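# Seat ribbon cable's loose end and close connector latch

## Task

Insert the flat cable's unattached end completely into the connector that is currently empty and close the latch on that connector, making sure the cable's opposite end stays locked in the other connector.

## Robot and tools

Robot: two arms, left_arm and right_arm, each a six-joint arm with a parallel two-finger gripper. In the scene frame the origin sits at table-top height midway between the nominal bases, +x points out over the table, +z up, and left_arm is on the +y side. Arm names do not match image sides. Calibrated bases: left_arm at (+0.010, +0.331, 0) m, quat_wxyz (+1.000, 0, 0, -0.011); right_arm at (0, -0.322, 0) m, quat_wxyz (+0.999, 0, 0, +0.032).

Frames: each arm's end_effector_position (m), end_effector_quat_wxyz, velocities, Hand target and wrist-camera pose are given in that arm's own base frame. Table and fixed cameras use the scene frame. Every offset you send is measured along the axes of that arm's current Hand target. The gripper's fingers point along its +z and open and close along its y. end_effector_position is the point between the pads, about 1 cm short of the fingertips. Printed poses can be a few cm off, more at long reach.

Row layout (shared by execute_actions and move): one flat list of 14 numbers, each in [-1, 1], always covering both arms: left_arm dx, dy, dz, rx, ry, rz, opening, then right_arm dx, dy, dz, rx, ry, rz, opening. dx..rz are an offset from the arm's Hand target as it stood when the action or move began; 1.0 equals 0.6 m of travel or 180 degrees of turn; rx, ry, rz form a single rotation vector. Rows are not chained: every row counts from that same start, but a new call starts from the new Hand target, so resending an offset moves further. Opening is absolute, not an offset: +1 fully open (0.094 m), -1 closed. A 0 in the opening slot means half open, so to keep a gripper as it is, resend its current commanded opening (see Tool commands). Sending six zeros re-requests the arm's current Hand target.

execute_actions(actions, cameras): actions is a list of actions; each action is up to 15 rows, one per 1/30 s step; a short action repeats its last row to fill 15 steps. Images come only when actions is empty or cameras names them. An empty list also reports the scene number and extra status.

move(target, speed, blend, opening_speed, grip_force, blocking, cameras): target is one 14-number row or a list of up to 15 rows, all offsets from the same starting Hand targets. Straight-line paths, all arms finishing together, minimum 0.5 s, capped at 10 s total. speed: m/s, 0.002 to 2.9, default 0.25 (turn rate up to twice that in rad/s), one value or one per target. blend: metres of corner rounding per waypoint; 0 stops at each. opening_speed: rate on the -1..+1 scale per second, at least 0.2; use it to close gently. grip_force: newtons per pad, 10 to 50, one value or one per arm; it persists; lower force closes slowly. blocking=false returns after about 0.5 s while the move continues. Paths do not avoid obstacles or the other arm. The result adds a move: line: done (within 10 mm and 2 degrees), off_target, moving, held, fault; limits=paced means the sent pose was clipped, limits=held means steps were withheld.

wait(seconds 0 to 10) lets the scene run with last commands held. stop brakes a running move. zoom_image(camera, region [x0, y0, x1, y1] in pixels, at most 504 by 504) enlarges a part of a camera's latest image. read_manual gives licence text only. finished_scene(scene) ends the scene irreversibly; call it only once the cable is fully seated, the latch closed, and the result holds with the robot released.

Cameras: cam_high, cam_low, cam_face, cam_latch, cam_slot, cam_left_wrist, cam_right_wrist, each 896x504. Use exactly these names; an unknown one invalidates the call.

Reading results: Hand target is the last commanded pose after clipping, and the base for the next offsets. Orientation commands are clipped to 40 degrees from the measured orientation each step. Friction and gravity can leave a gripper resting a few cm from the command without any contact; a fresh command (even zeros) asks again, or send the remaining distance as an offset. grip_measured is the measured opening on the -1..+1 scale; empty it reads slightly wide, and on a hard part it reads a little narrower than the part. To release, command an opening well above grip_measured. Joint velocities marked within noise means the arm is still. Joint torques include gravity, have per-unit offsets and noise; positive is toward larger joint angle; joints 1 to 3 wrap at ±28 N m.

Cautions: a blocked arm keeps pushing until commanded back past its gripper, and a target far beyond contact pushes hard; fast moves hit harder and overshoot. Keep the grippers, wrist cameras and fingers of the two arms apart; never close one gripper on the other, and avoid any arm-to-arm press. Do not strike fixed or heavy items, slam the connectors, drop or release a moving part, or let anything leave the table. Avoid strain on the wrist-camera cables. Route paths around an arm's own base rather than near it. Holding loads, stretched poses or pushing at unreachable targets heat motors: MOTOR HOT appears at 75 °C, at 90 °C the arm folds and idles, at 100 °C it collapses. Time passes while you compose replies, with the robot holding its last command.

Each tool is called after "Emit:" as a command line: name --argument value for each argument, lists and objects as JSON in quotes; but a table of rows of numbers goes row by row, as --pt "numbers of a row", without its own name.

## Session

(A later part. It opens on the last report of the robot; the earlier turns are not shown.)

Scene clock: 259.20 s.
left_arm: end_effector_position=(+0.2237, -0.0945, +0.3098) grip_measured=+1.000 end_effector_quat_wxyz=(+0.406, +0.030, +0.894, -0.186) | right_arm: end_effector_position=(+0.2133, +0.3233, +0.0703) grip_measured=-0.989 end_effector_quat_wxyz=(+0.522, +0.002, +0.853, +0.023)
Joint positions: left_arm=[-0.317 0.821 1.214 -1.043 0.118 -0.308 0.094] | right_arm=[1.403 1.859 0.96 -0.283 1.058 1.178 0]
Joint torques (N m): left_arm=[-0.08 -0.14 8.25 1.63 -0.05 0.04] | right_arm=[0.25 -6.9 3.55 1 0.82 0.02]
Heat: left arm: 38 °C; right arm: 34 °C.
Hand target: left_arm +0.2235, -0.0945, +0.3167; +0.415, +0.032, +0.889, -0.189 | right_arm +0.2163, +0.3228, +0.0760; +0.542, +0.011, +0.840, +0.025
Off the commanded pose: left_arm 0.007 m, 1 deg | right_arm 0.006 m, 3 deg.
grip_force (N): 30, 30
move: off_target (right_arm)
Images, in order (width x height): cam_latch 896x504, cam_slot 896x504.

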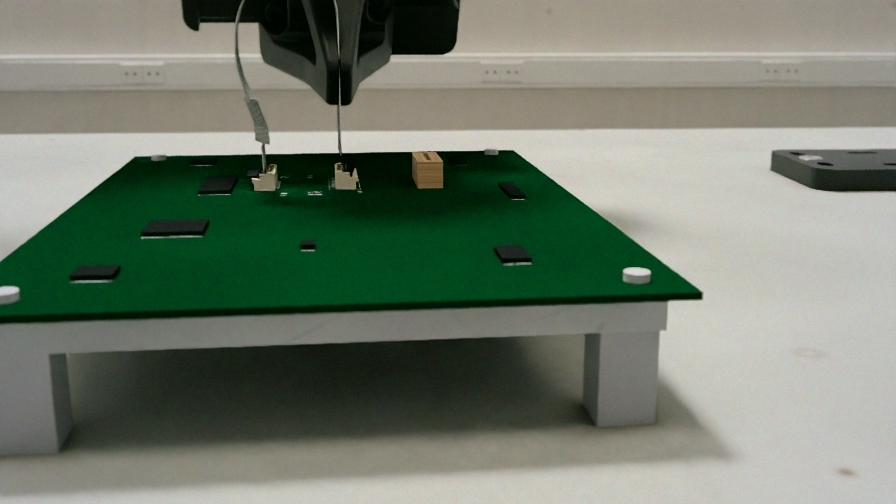

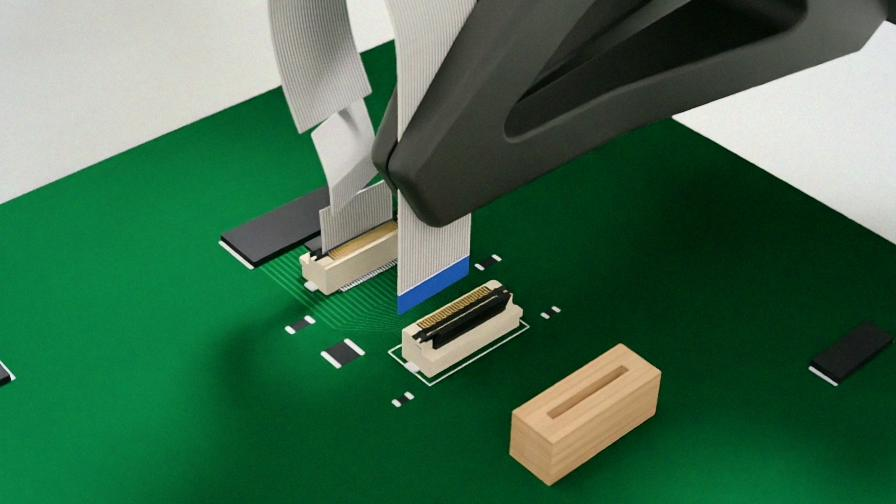

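Emit:
move --pt "0 0 0 0 0 0 1 -0.0013 0.0241 -0.0101 0 -0.008 0 -1" --pt "0 0 0 0 0 0 1 0.0091 0.0026 -0.0056 0 -0.008 0 -1" --speed 0.04 --cameras '["cam_slot","cam_latch"]'

Emit:
zoom_image --camera "cam_slot" --region '[380, 210, 540, 390]'

Emit:
zoom_image --camera "cam_latch" --region '[320, 110, 380, 200]'

Scene clock: 266.47 s.
left_arm: end_effector_position=(+0.2237, -0.0945, +0.3098) grip_measured=+1.000 end_effector_quat_wxyz=(+0.406, +0.030, +0.894, -0.186) | right_arm: end_effector_position=(+0.2078, +0.3249, +0.0650) grip_measured=-0.989 end_effector_quat_wxyz=(+0.536, -0.004, +0.844, +0.016)
Joint positions: left_arm=[-0.317 0.821 1.214 -1.043 0.118 -0.308 0.094] | right_arm=[1.429 1.894 0.958 -0.275 1.101 1.197 0]
Joint torques (N m): left_arm=[0.08 -0.2 8.27 1.57 -0.03 0.04] | right_arm=[-0.03 -7.75 3.38 0.92 0.76 0.11]
Heat: left arm: 38 °C; right arm: 34 °C.
Hand target: left_arm +0.2235, -0.0945, +0.3167; +0.415, +0.032, +0.889, -0.189 | right_arm +0.2109, +0.3245, +0.0725; +0.552, +0.012, +0.833, +0.025
Off the commanded pose: left_arm 0.007 m, 1 deg | right_arm 0.008 m, 3 deg.
grip_force (N): 30, 30
move: off_target (right_arm)
Images, in order (width x height): cam_latch 896x504, cam_slot 896x504.

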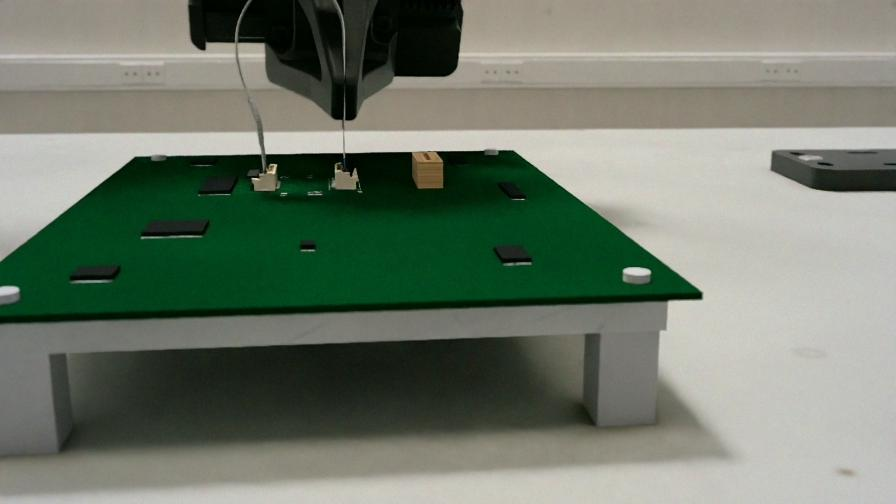

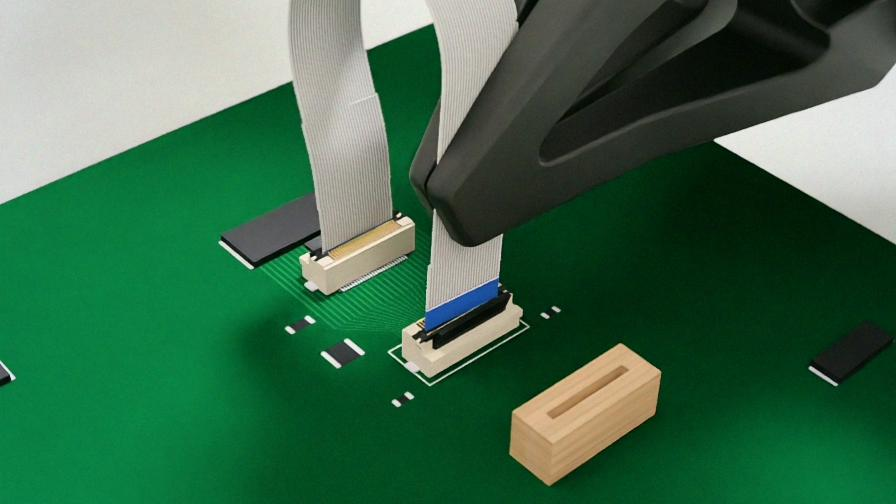

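Scaled by 2.800 from the camera's 896x504 image, which has a finer 1280x720 frame.

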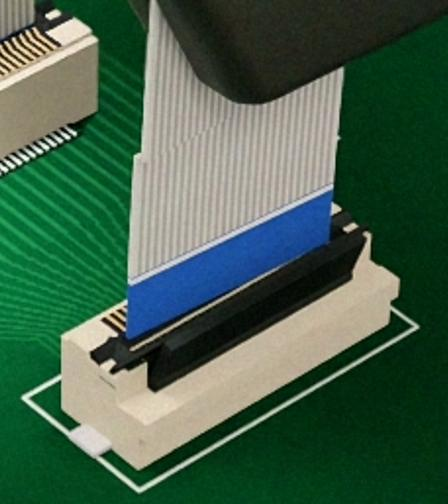

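Scaled by 5.600 from the camera's 896x504 image, which has a finer 1280x720 frame.

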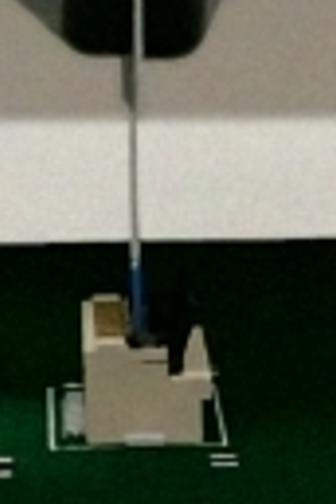

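Emit:
execute_actions --actions '[]' --cameras '["cam_slot","cam_latch","cam_face","cam_low","cam_right_wrist"]'

Emit:
zoom_image --camera "cam_slot" --region '[410, 310, 446, 350]'

Emit:
zoom_image --camera "cam_slot" --region '[480, 270, 520, 310]'

Scene clock: 271.83 s.
left_arm: end_effector_position=(+0.2237, -0.0945, +0.3098) grip_measured=+1.000 end_effector_quat_wxyz=(+0.406, +0.030, +0.894, -0.186) | right_arm: end_effector_position=(+0.2078, +0.3249, +0.0650) grip_measured=-0.989 end_effector_quat_wxyz=(+0.536, -0.004, +0.844, +0.017)
Joint positions: left_arm=[-0.317 0.821 1.214 -1.043 0.118 -0.308 0.094] | right_arm=[1.429 1.894 0.958 -0.274 1.101 1.197 0]
Joint velocities: within noise
Joint torques (N m): left_arm=[0.01 -0.34 8.24 1.58 -0.01 0.04] | right_arm=[-0.05 -7.75 3.37 0.92 0.76 0.11]
Heat: left arm: 39 °C; right arm: 34 °C.
Hand target: left_arm +0.2235, -0.0945, +0.3167; +0.415, +0.032, +0.889, -0.189 | right_arm +0.2109, +0.3245, +0.0725; +0.552, +0.012, +0.833, +0.025
Tool commands: left_gripper/opening=+1.0 right_gripper/opening=-1.0
Off the commanded pose: left_arm 0.007 m, 1 deg | right_arm 0.008 m, 3 deg.
grip_force (N): 30, 30
Images, in order (width x height): cam_low 896x504, cam_face 896x504, cam_latch 896x504, cam_slot 896x504, cam_right_wrist 896x504.

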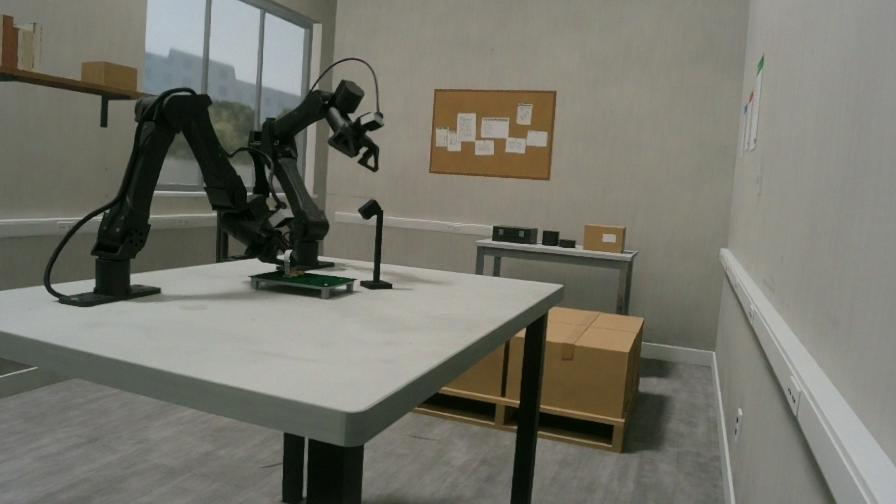

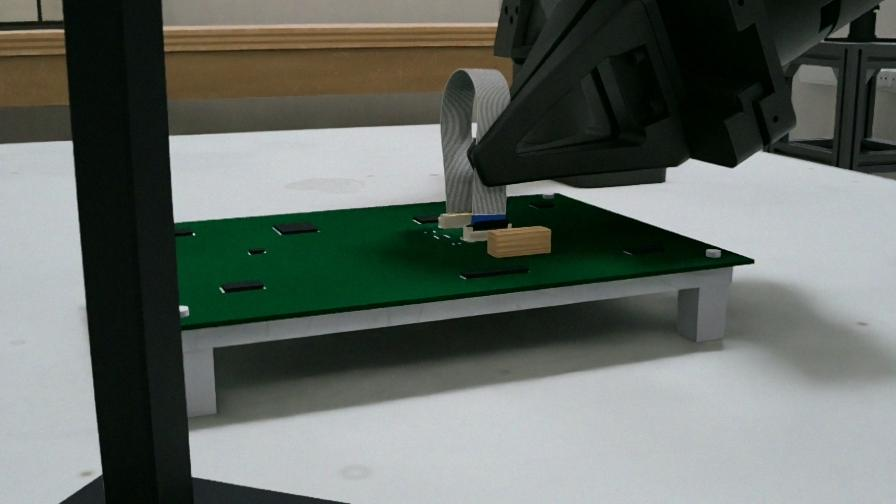

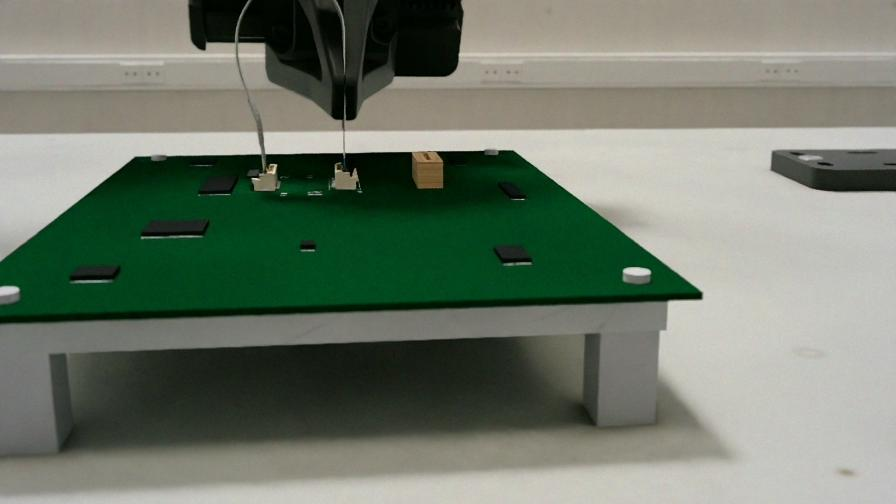

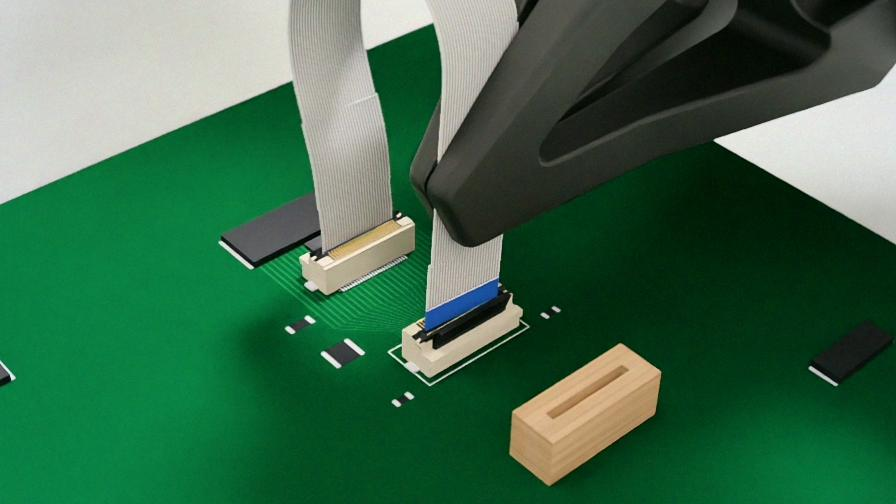

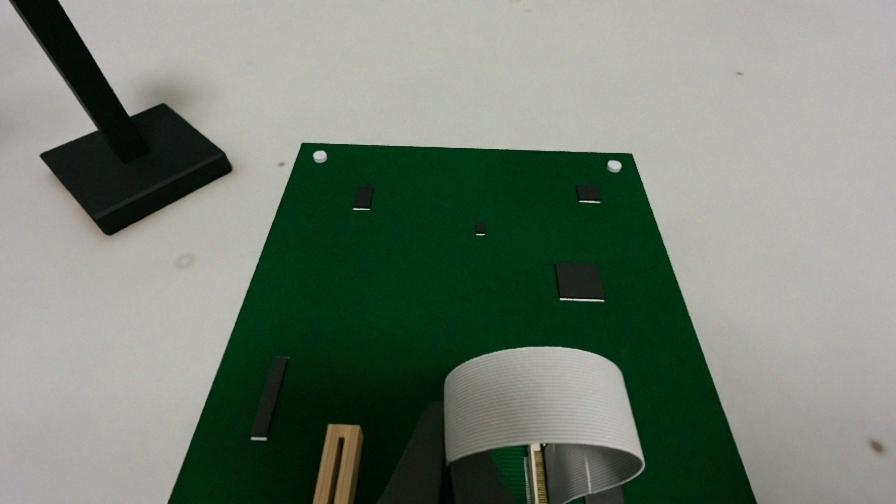

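Scaled by 12.600 from the camera's 896x504 image, which has a finer 1280x720 frame.

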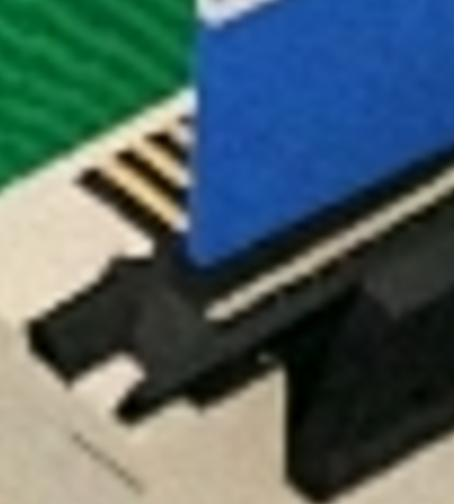

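Scaled by 12.600 from the camera's 896x504 image, which has a finer 1280x720 frame.

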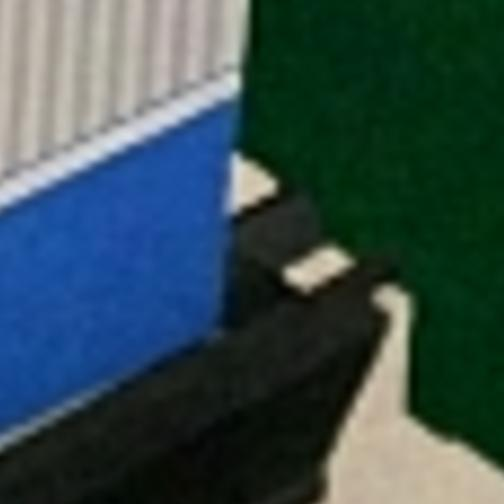

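Emit:
move --target '[0,0,0,0,0,0,1, 0.0077,0,0.0035,-0.0015,0,-0.0007,-1]' --speed 0.02 --cameras '["cam_slot","cam_latch"]'

Emit:
zoom_image --camera "cam_slot" --region '[390, 240, 530, 380]'

Emit:
zoom_image --camera "cam_latch" --region '[320, 130, 380, 200]'

Scene clock: 277.77 s.
left_arm: end_effector_position=(+0.2237, -0.0945, +0.3098) grip_measured=+1.000 end_effector_quat_wxyz=(+0.406, +0.030, +0.894, -0.186) | right_arm: end_effector_position=(+0.2079, +0.3255, +0.0636) grip_measured=-0.989 end_effector_quat_wxyz=(+0.538, -0.001, +0.843, +0.023)
Joint positions: left_arm=[-0.317 0.821 1.214 -1.043 0.118 -0.308 0.094] | right_arm=[1.429 1.894 0.946 -0.242 1.101 1.191 0]
Joint torques (N m): left_arm=[0.01 -0.18 8.42 1.6 -0.03 0.02] | right_arm=[-0.09 -6.97 3.36 0.96 0.74 0.02]
Heat: left arm: 39 °C; right arm: 34 °C.
Hand target: left_arm +0.2235, -0.0945, +0.3167; +0.415, +0.032, +0.889, -0.189 | right_arm +0.2110, +0.3248, +0.0674; +0.552, +0.009, +0.833, +0.026
Off the commanded pose: left_arm 0.007 m, 1 deg | right_arm 0.005 m, 2 deg.
grip_force (N): 30, 30
move: done
Images, in order (width x height): cam_latch 896x504, cam_slot 896x504.

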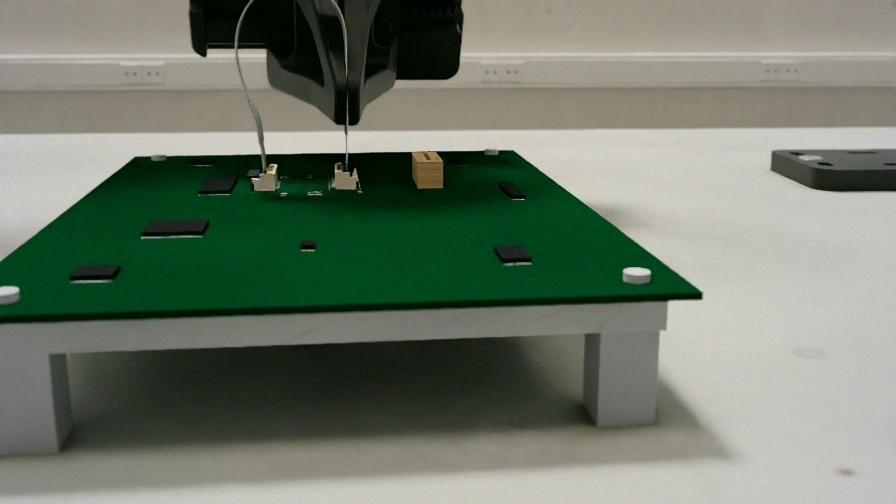

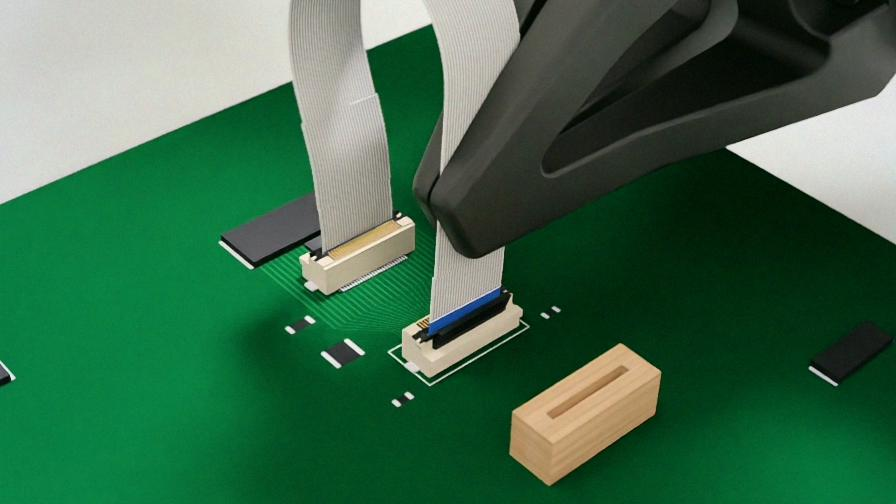

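Scaled by 3.600 from the camera's 896x504 image, which has a finer 1280x720 frame.

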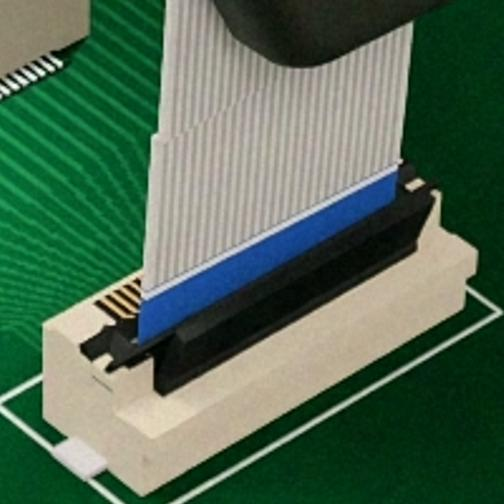

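Scaled by 7.200 from the camera's 896x504 image, which has a finer 1280x720 frame.

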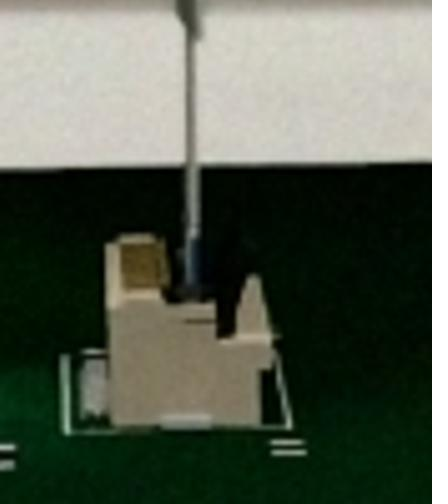

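Emit:
move --target '[0,0,0,0,0,0,1, 0.0046,-0.0003,0.0021,0,0,0,-1]' --speed 0.02 --cameras '["cam_slot","cam_latch"]'

Emit:
zoom_image --camera "cam_slot" --region '[390, 240, 530, 380]'

Emit:
zoom_image --camera "cam_latch" --region '[320, 130, 380, 200]'

Scene clock: 280.17 s.
left_arm: end_effector_position=(+0.2237, -0.0945, +0.3098) grip_measured=+1.000 end_effector_quat_wxyz=(+0.406, +0.030, +0.894, -0.186) | right_arm: end_effector_position=(+0.2080, +0.3261, +0.0633) grip_measured=-0.989 end_effector_quat_wxyz=(+0.538, +0.000, +0.843, +0.026)
Joint positions: left_arm=[-0.317 0.821 1.214 -1.043 0.118 -0.308 0.094] | right_arm=[1.429 1.894 0.942 -0.23 1.1 1.19 0]
Joint torques (N m): left_arm=[0.25 -0.2 8.32 1.59 -0.06 0.04] | right_arm=[-0.12 -6.39 3.3 1 0.74 0.05]
Heat: left arm: 39 °C; right arm: 34 °C.
Hand target: left_arm +0.2235, -0.0945, +0.3167; +0.415, +0.032, +0.889, -0.189 | right_arm +0.2111, +0.3248, +0.0644; +0.552, +0.009, +0.833, +0.026
Off the commanded pose: left_arm 0.007 m, 1 deg | right_arm 0.004 m, 2 deg.
grip_force (N): 30, 30
move: done
Images, in order (width x height): cam_latch 896x504, cam_slot 896x504.

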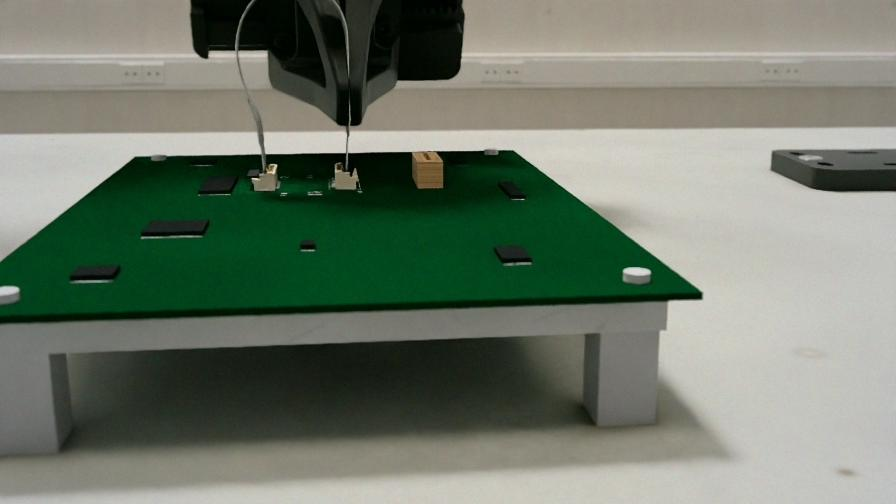

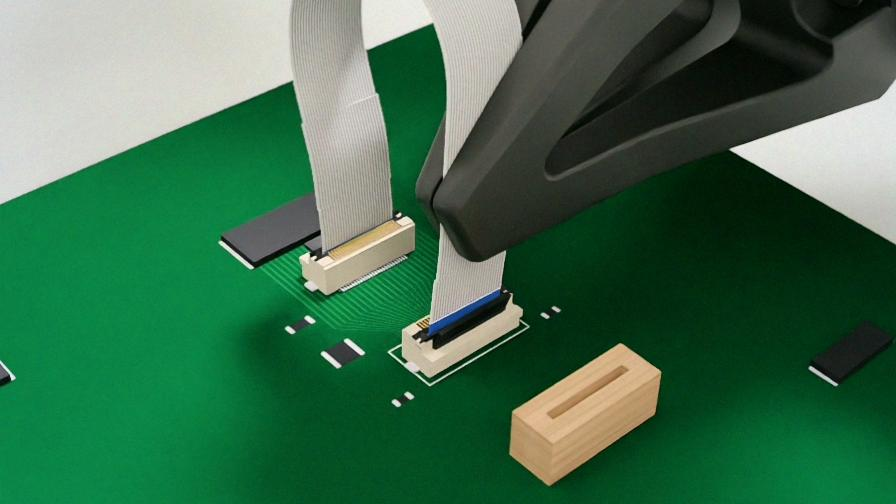

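Scaled by 3.600 from the camera's 896x504 image, which has a finer 1280x720 frame.

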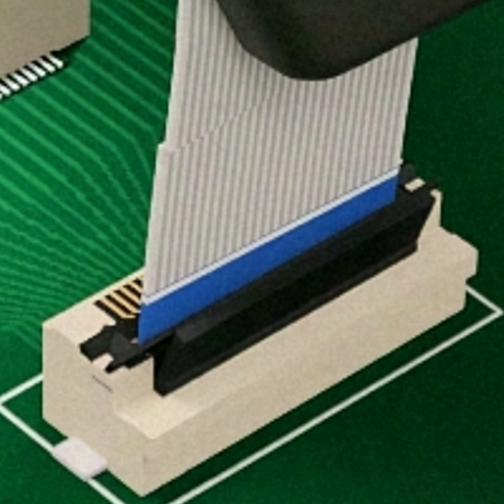

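Scaled by 7.200 from the camera's 896x504 image, which has a finer 1280x720 frame.

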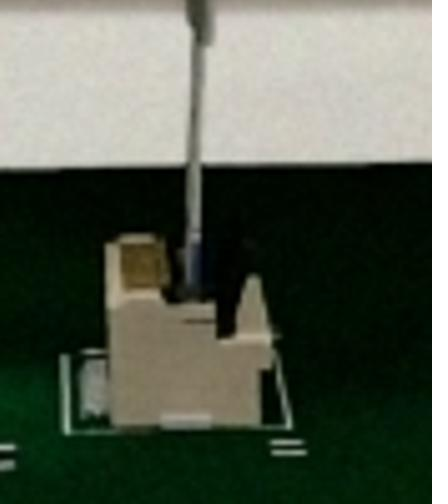

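Emit:
move --target '[0,0,0,0,0,0,1, 0.0046,-0.0033,0.0021,0,0,0,-1]' --speed 0.02 --cameras '["cam_slot","cam_latch"]'

Emit:
zoom_image --camera "cam_slot" --region '[390, 240, 530, 380]'

Emit:
zoom_image --camera "cam_latch" --region '[320, 130, 380, 200]'

Scene clock: 282.37 s.
left_arm: end_effector_position=(+0.2237, -0.0945, +0.3098) grip_measured=+1.000 end_effector_quat_wxyz=(+0.406, +0.030, +0.894, -0.186) | right_arm: end_effector_position=(+0.2079, +0.3253, +0.0616) grip_measured=-0.989 end_effector_quat_wxyz=(+0.539, +0.002, +0.842, +0.029)
Joint positions: left_arm=[-0.317 0.821 1.214 -1.043 0.118 -0.308 0.094] | right_arm=[1.429 1.894 0.929 -0.209 1.101 1.187 0]
Joint torques (N m): left_arm=[0.05 -0.28 8.39 1.58 0.02 0.01] | right_arm=[-0.21 -6.16 3.18 0.98 0.73 0.04]
Heat: left arm: 39 °C; right arm: 34 °C.
Hand target: left_arm +0.2235, -0.0945, +0.3167; +0.415, +0.032, +0.889, -0.189 | right_arm +0.2112, +0.3229, +0.0612; +0.552, +0.009, +0.833, +0.026
Off the commanded pose: left_arm 0.007 m, 1 deg | right_arm 0.004 m, 2 deg.
grip_force (N): 30, 30
move: done
Images, in order (width x height): cam_latch 896x504, cam_slot 896x504.

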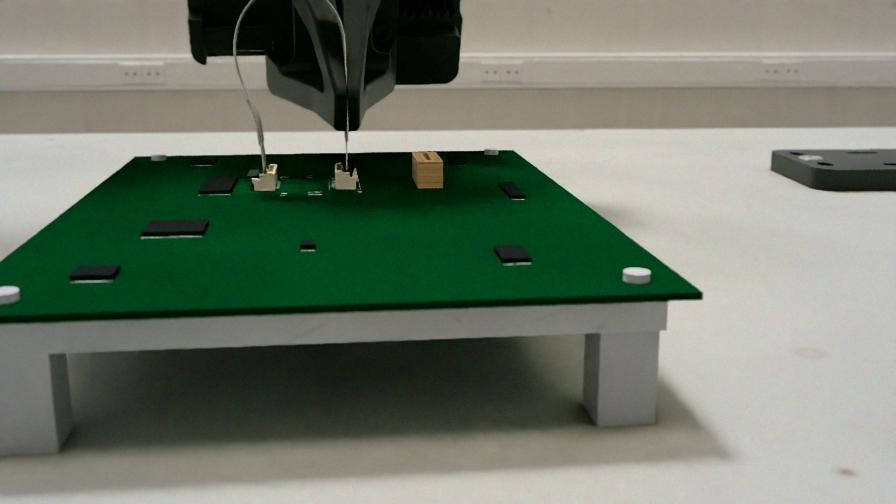

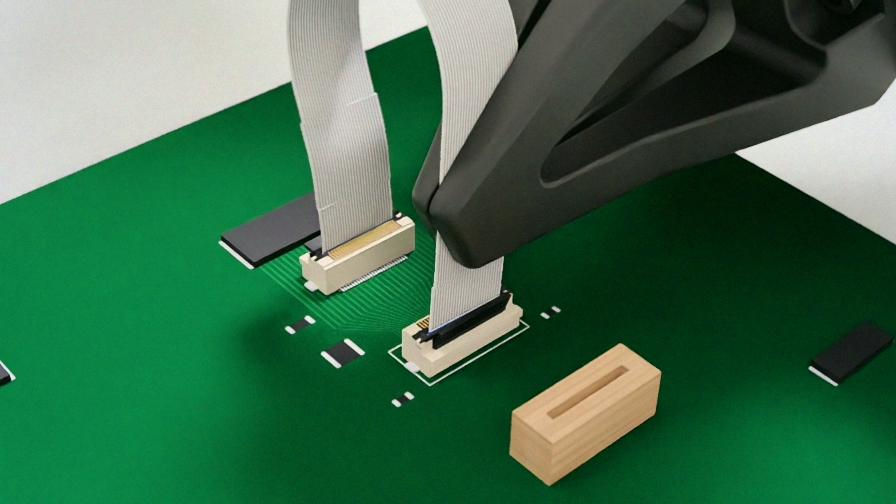

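Scaled by 3.600 from the camera's 896x504 image, which has a finer 1280x720 frame.

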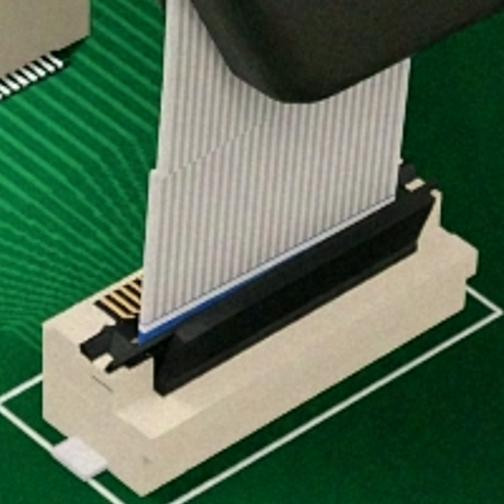

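Scaled by 7.200 from the camera's 896x504 image, which has a finer 1280x720 frame.

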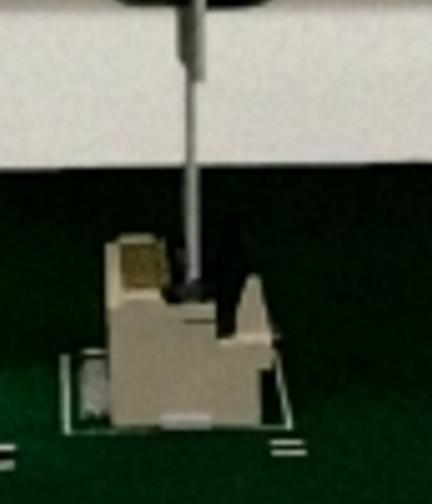

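Emit:
move --target '[0,0,0,0,0,0,1, 0.0031,-0.0012,0.0014,0,0,0,-1]' --speed 0.02 --cameras '["cam_slot","cam_latch"]'

Emit:
zoom_image --camera "cam_slot" --region '[390, 240, 530, 380]'

Emit:
zoom_image --camera "cam_latch" --region '[320, 130, 380, 200]'

Scene clock: 284.50 s.
left_arm: end_effector_position=(+0.2237, -0.0945, +0.3098) grip_measured=+1.000 end_effector_quat_wxyz=(+0.406, +0.030, +0.894, -0.186) | right_arm: end_effector_position=(+0.2080, +0.3253, +0.0613) grip_measured=-0.989 end_effector_quat_wxyz=(+0.540, +0.003, +0.841, +0.031)
Joint positions: left_arm=[-0.317 0.821 1.214 -1.043 0.118 -0.308 0.094] | right_arm=[1.429 1.894 0.925 -0.197 1.103 1.186 0]
Joint torques (N m): left_arm=[0.02 -0.24 8.28 1.57 -0.01 0.01] | right_arm=[-0.25 -5.89 3.12 0.98 0.71 0.04]
Heat: left arm: 39 °C; right arm: 34 °C.
Hand target: left_arm +0.2235, -0.0945, +0.3167; +0.415, +0.032, +0.889, -0.189 | right_arm +0.2113, +0.3223, +0.0592; +0.552, +0.009, +0.833, +0.026
Off the commanded pose: left_arm 0.007 m, 1 deg | right_arm 0.005 m, 2 deg.
grip_force (N): 30, 30
move: done
Images, in order (width x height): cam_latch 896x504, cam_slot 896x504.

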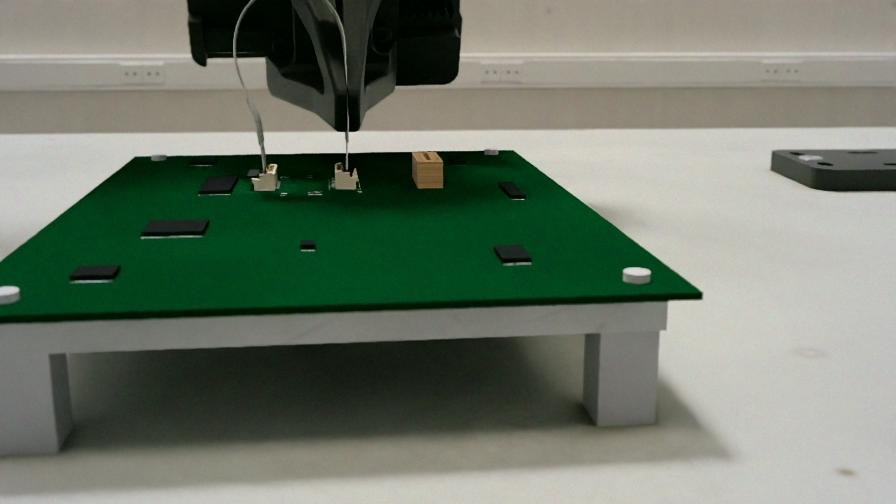

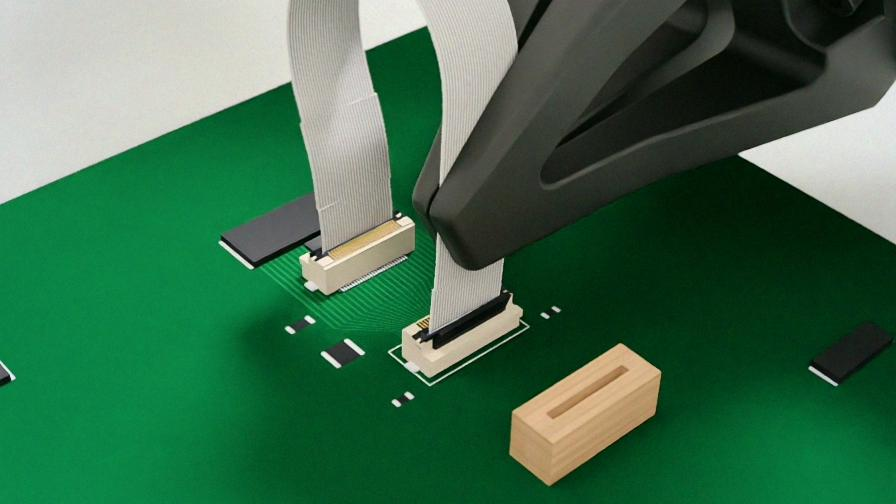

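Scaled by 3.600 from the camera's 896x504 image, which has a finer 1280x720 frame.

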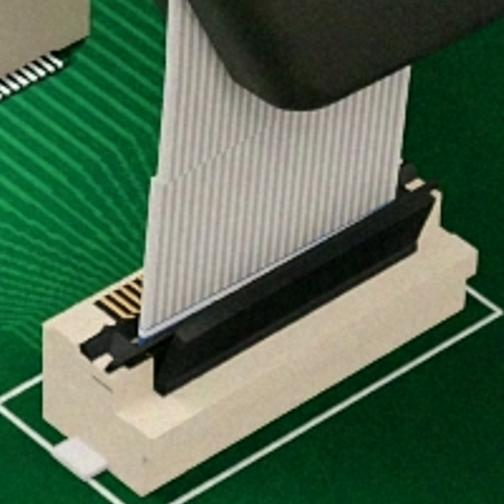

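Scaled by 7.200 from the camera's 896x504 image, which has a finer 1280x720 frame.

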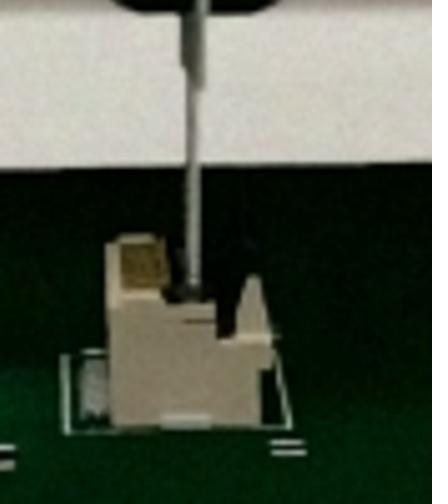

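Emit:
move --target '[0,0,0,0,0,0,1, 0.0026,-0.0004,0.0012,0,0,0,-1]' --speed 0.02 --cameras '["cam_slot"]'

Emit:
zoom_image --camera "cam_slot" --region '[410, 280, 510, 360]'

Scene clock: 286.53 s.
left_arm: end_effector_position=(+0.2237, -0.0945, +0.3098) grip_measured=+1.000 end_effector_quat_wxyz=(+0.406, +0.030, +0.894, -0.186) | right_arm: end_effector_position=(+0.2082, +0.3260, +0.0611) grip_measured=-0.989 end_effector_quat_wxyz=(+0.541, +0.004, +0.840, +0.033)
Joint positions: left_arm=[-0.317 0.821 1.214 -1.043 0.118 -0.308 0.094] | right_arm=[1.429 1.897 0.925 -0.19 1.104 1.185 0]
Joint torques (N m): left_arm=[0.1 -0.18 8.35 1.59 -0.03 0.07] | right_arm=[-0.32 -5.81 2.89 1.01 0.69 0.04]
Heat: left arm: 39 °C; right arm: 34 °C.
Hand target: left_arm +0.2235, -0.0945, +0.3167; +0.415, +0.032, +0.889, -0.189 | right_arm +0.2114, +0.3221, +0.0574; +0.552, +0.009, +0.833, +0.026
Off the commanded pose: left_arm 0.007 m, 1 deg | right_arm 0.006 m, 2 deg.
grip_force (N): 30, 30
move: done
Images, in order (width x height): cam_slot 896x504.

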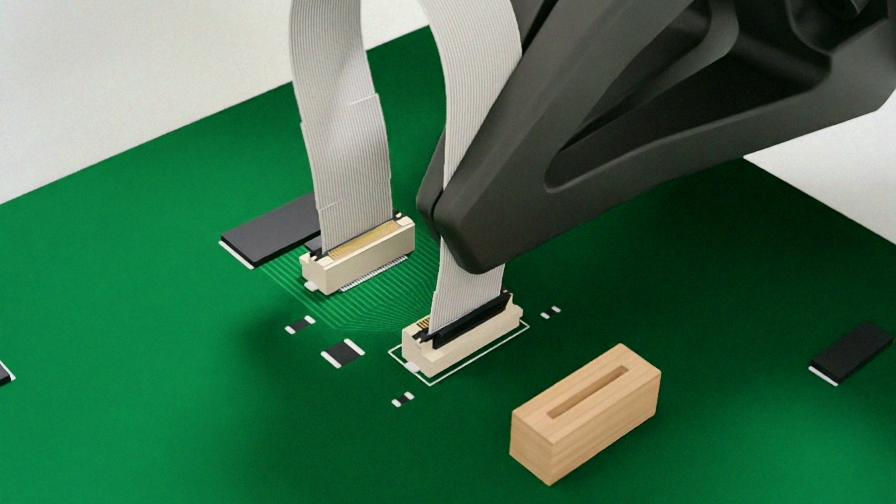

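Scaled by 5.040 from the camera's 896x504 image, which has a finer 1280x720 frame.

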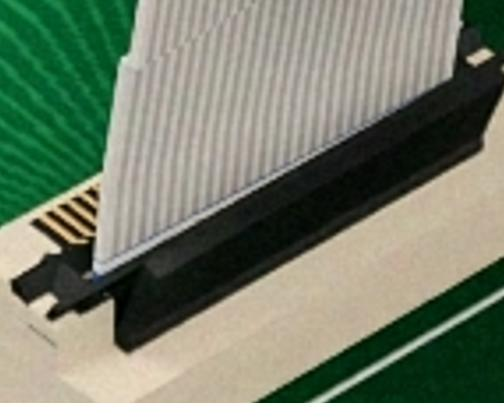

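Emit:
move --target '[0,0,0,0,0,0,1, -0.006,0.003,-0.0026,0,0,0,-1]' --speed 0.02

Emit:
move --target '[0,0,0,0,0,0,1, 0,0,0,0,0,0,-0.72]' --opening_speed 0.2 --cameras '["cam_slot","cam_latch","cam_face"]'

Emit:
zoom_image --camera "cam_slot" --region '[390, 200, 530, 380]'

Emit:
zoom_image --camera "cam_latch" --region '[310, 110, 380, 200]'

Scene clock: 294.90 s.
left_arm: end_effector_position=(+0.2237, -0.0945, +0.3098) grip_measured=+1.000 end_effector_quat_wxyz=(+0.406, +0.030, +0.894, -0.186) | right_arm: end_effector_position=(+0.2082, +0.3260, +0.0611) grip_measured=-0.989 end_effector_quat_wxyz=(+0.541, +0.004, +0.840, +0.033)
Joint positions: left_arm=[-0.317 0.821 1.214 -1.043 0.118 -0.308 0.094] | right_arm=[1.429 1.897 0.925 -0.19 1.104 1.185 0]
Joint torques (N m): left_arm=[0.13 -0.35 8.25 1.6 -0.02 0.03] | right_arm=[-0.25 -6.26 3.78 0.82 0.7 0.04]
Heat: left arm: 39 °C; right arm: 33 °C.
Hand target: left_arm +0.2235, -0.0945, +0.3167; +0.415, +0.032, +0.889, -0.189 | right_arm +0.2113, +0.3237, +0.0615; +0.552, +0.009, +0.833, +0.026
Off the commanded pose: left_arm 0.007 m, 1 deg | right_arm 0.004 m, 2 deg.
grip_force (N): 30, 30
move: done

Scene clock: 296.50 s.
left_arm: end_effector_position=(+0.2237, -0.0945, +0.3098) grip_measured=+1.000 end_effector_quat_wxyz=(+0.406, +0.030, +0.894, -0.186) | right_arm: end_effector_position=(+0.2082, +0.3260, +0.0612) grip_measured=-0.722 end_effector_quat_wxyz=(+0.541, +0.004, +0.840, +0.032)
Joint positions: left_arm=[-0.317 0.821 1.214 -1.043 0.118 -0.308 0.094] | right_arm=[1.429 1.897 0.925 -0.19 1.105 1.184 0.013]
Joint torques (N m): left_arm=[0.12 -0.12 8.25 1.54 -0.01 0.04] | right_arm=[-0.24 -6.26 3.78 0.83 0.69 0.03]
Heat: left arm: 39 °C; right arm: 33 °C.
Hand target: left_arm +0.2235, -0.0945, +0.3167; +0.415, +0.032, +0.889, -0.189 | right_arm +0.2113, +0.3237, +0.0615; +0.552, +0.009, +0.833, +0.026
Off the commanded pose: left_arm 0.007 m, 1 deg | right_arm 0.004 m, 2 deg.
grip_force (N): 30, 30
move: done
Images, in order (width x height): cam_face 896x504, cam_latch 896x504, cam_slot 896x504.

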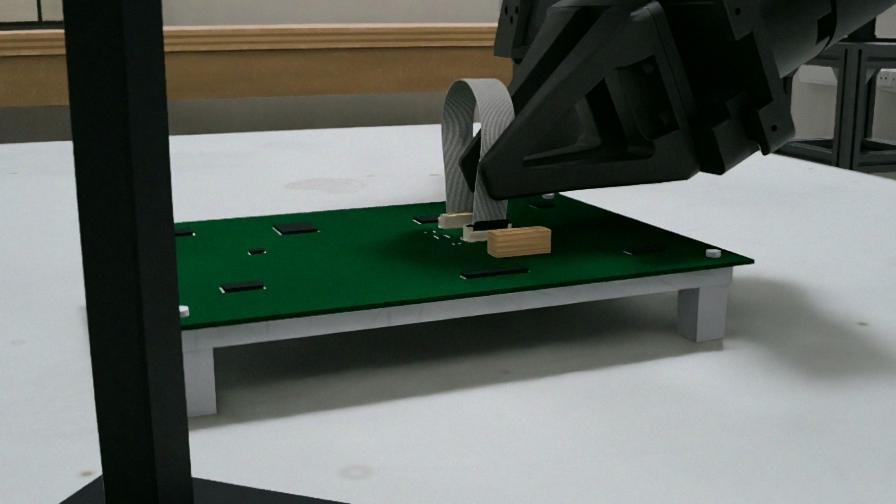

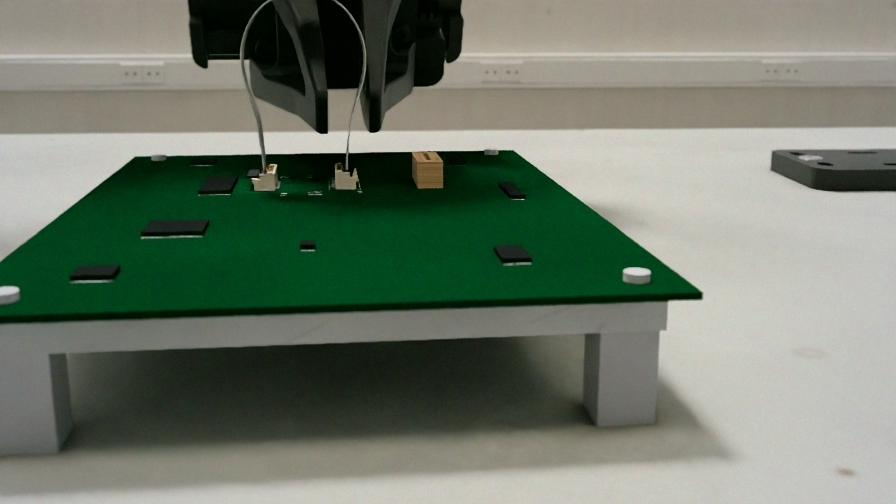

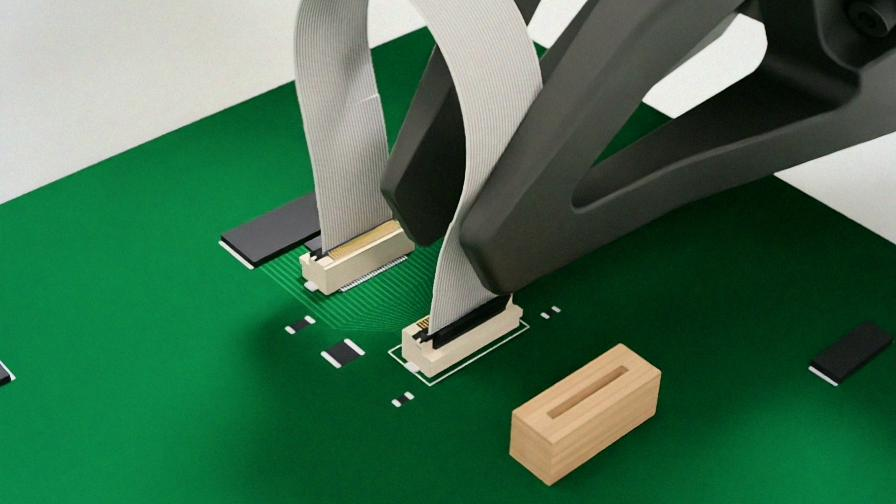

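Scaled by 2.800 from the camera's 896x504 image, which has a finer 1280x720 frame.

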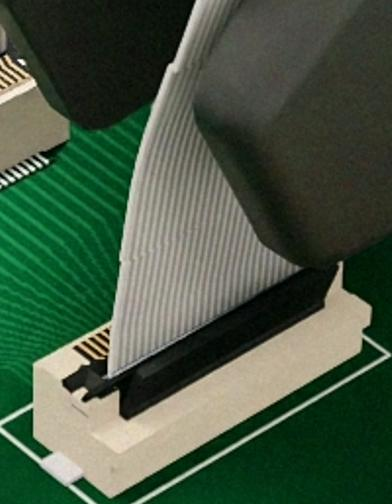

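Scaled by 5.600 from the camera's 896x504 image, which has a finer 1280x720 frame.

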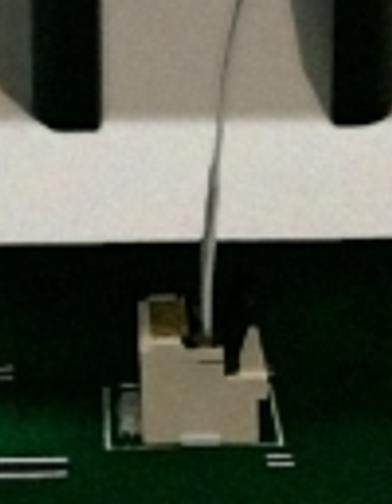

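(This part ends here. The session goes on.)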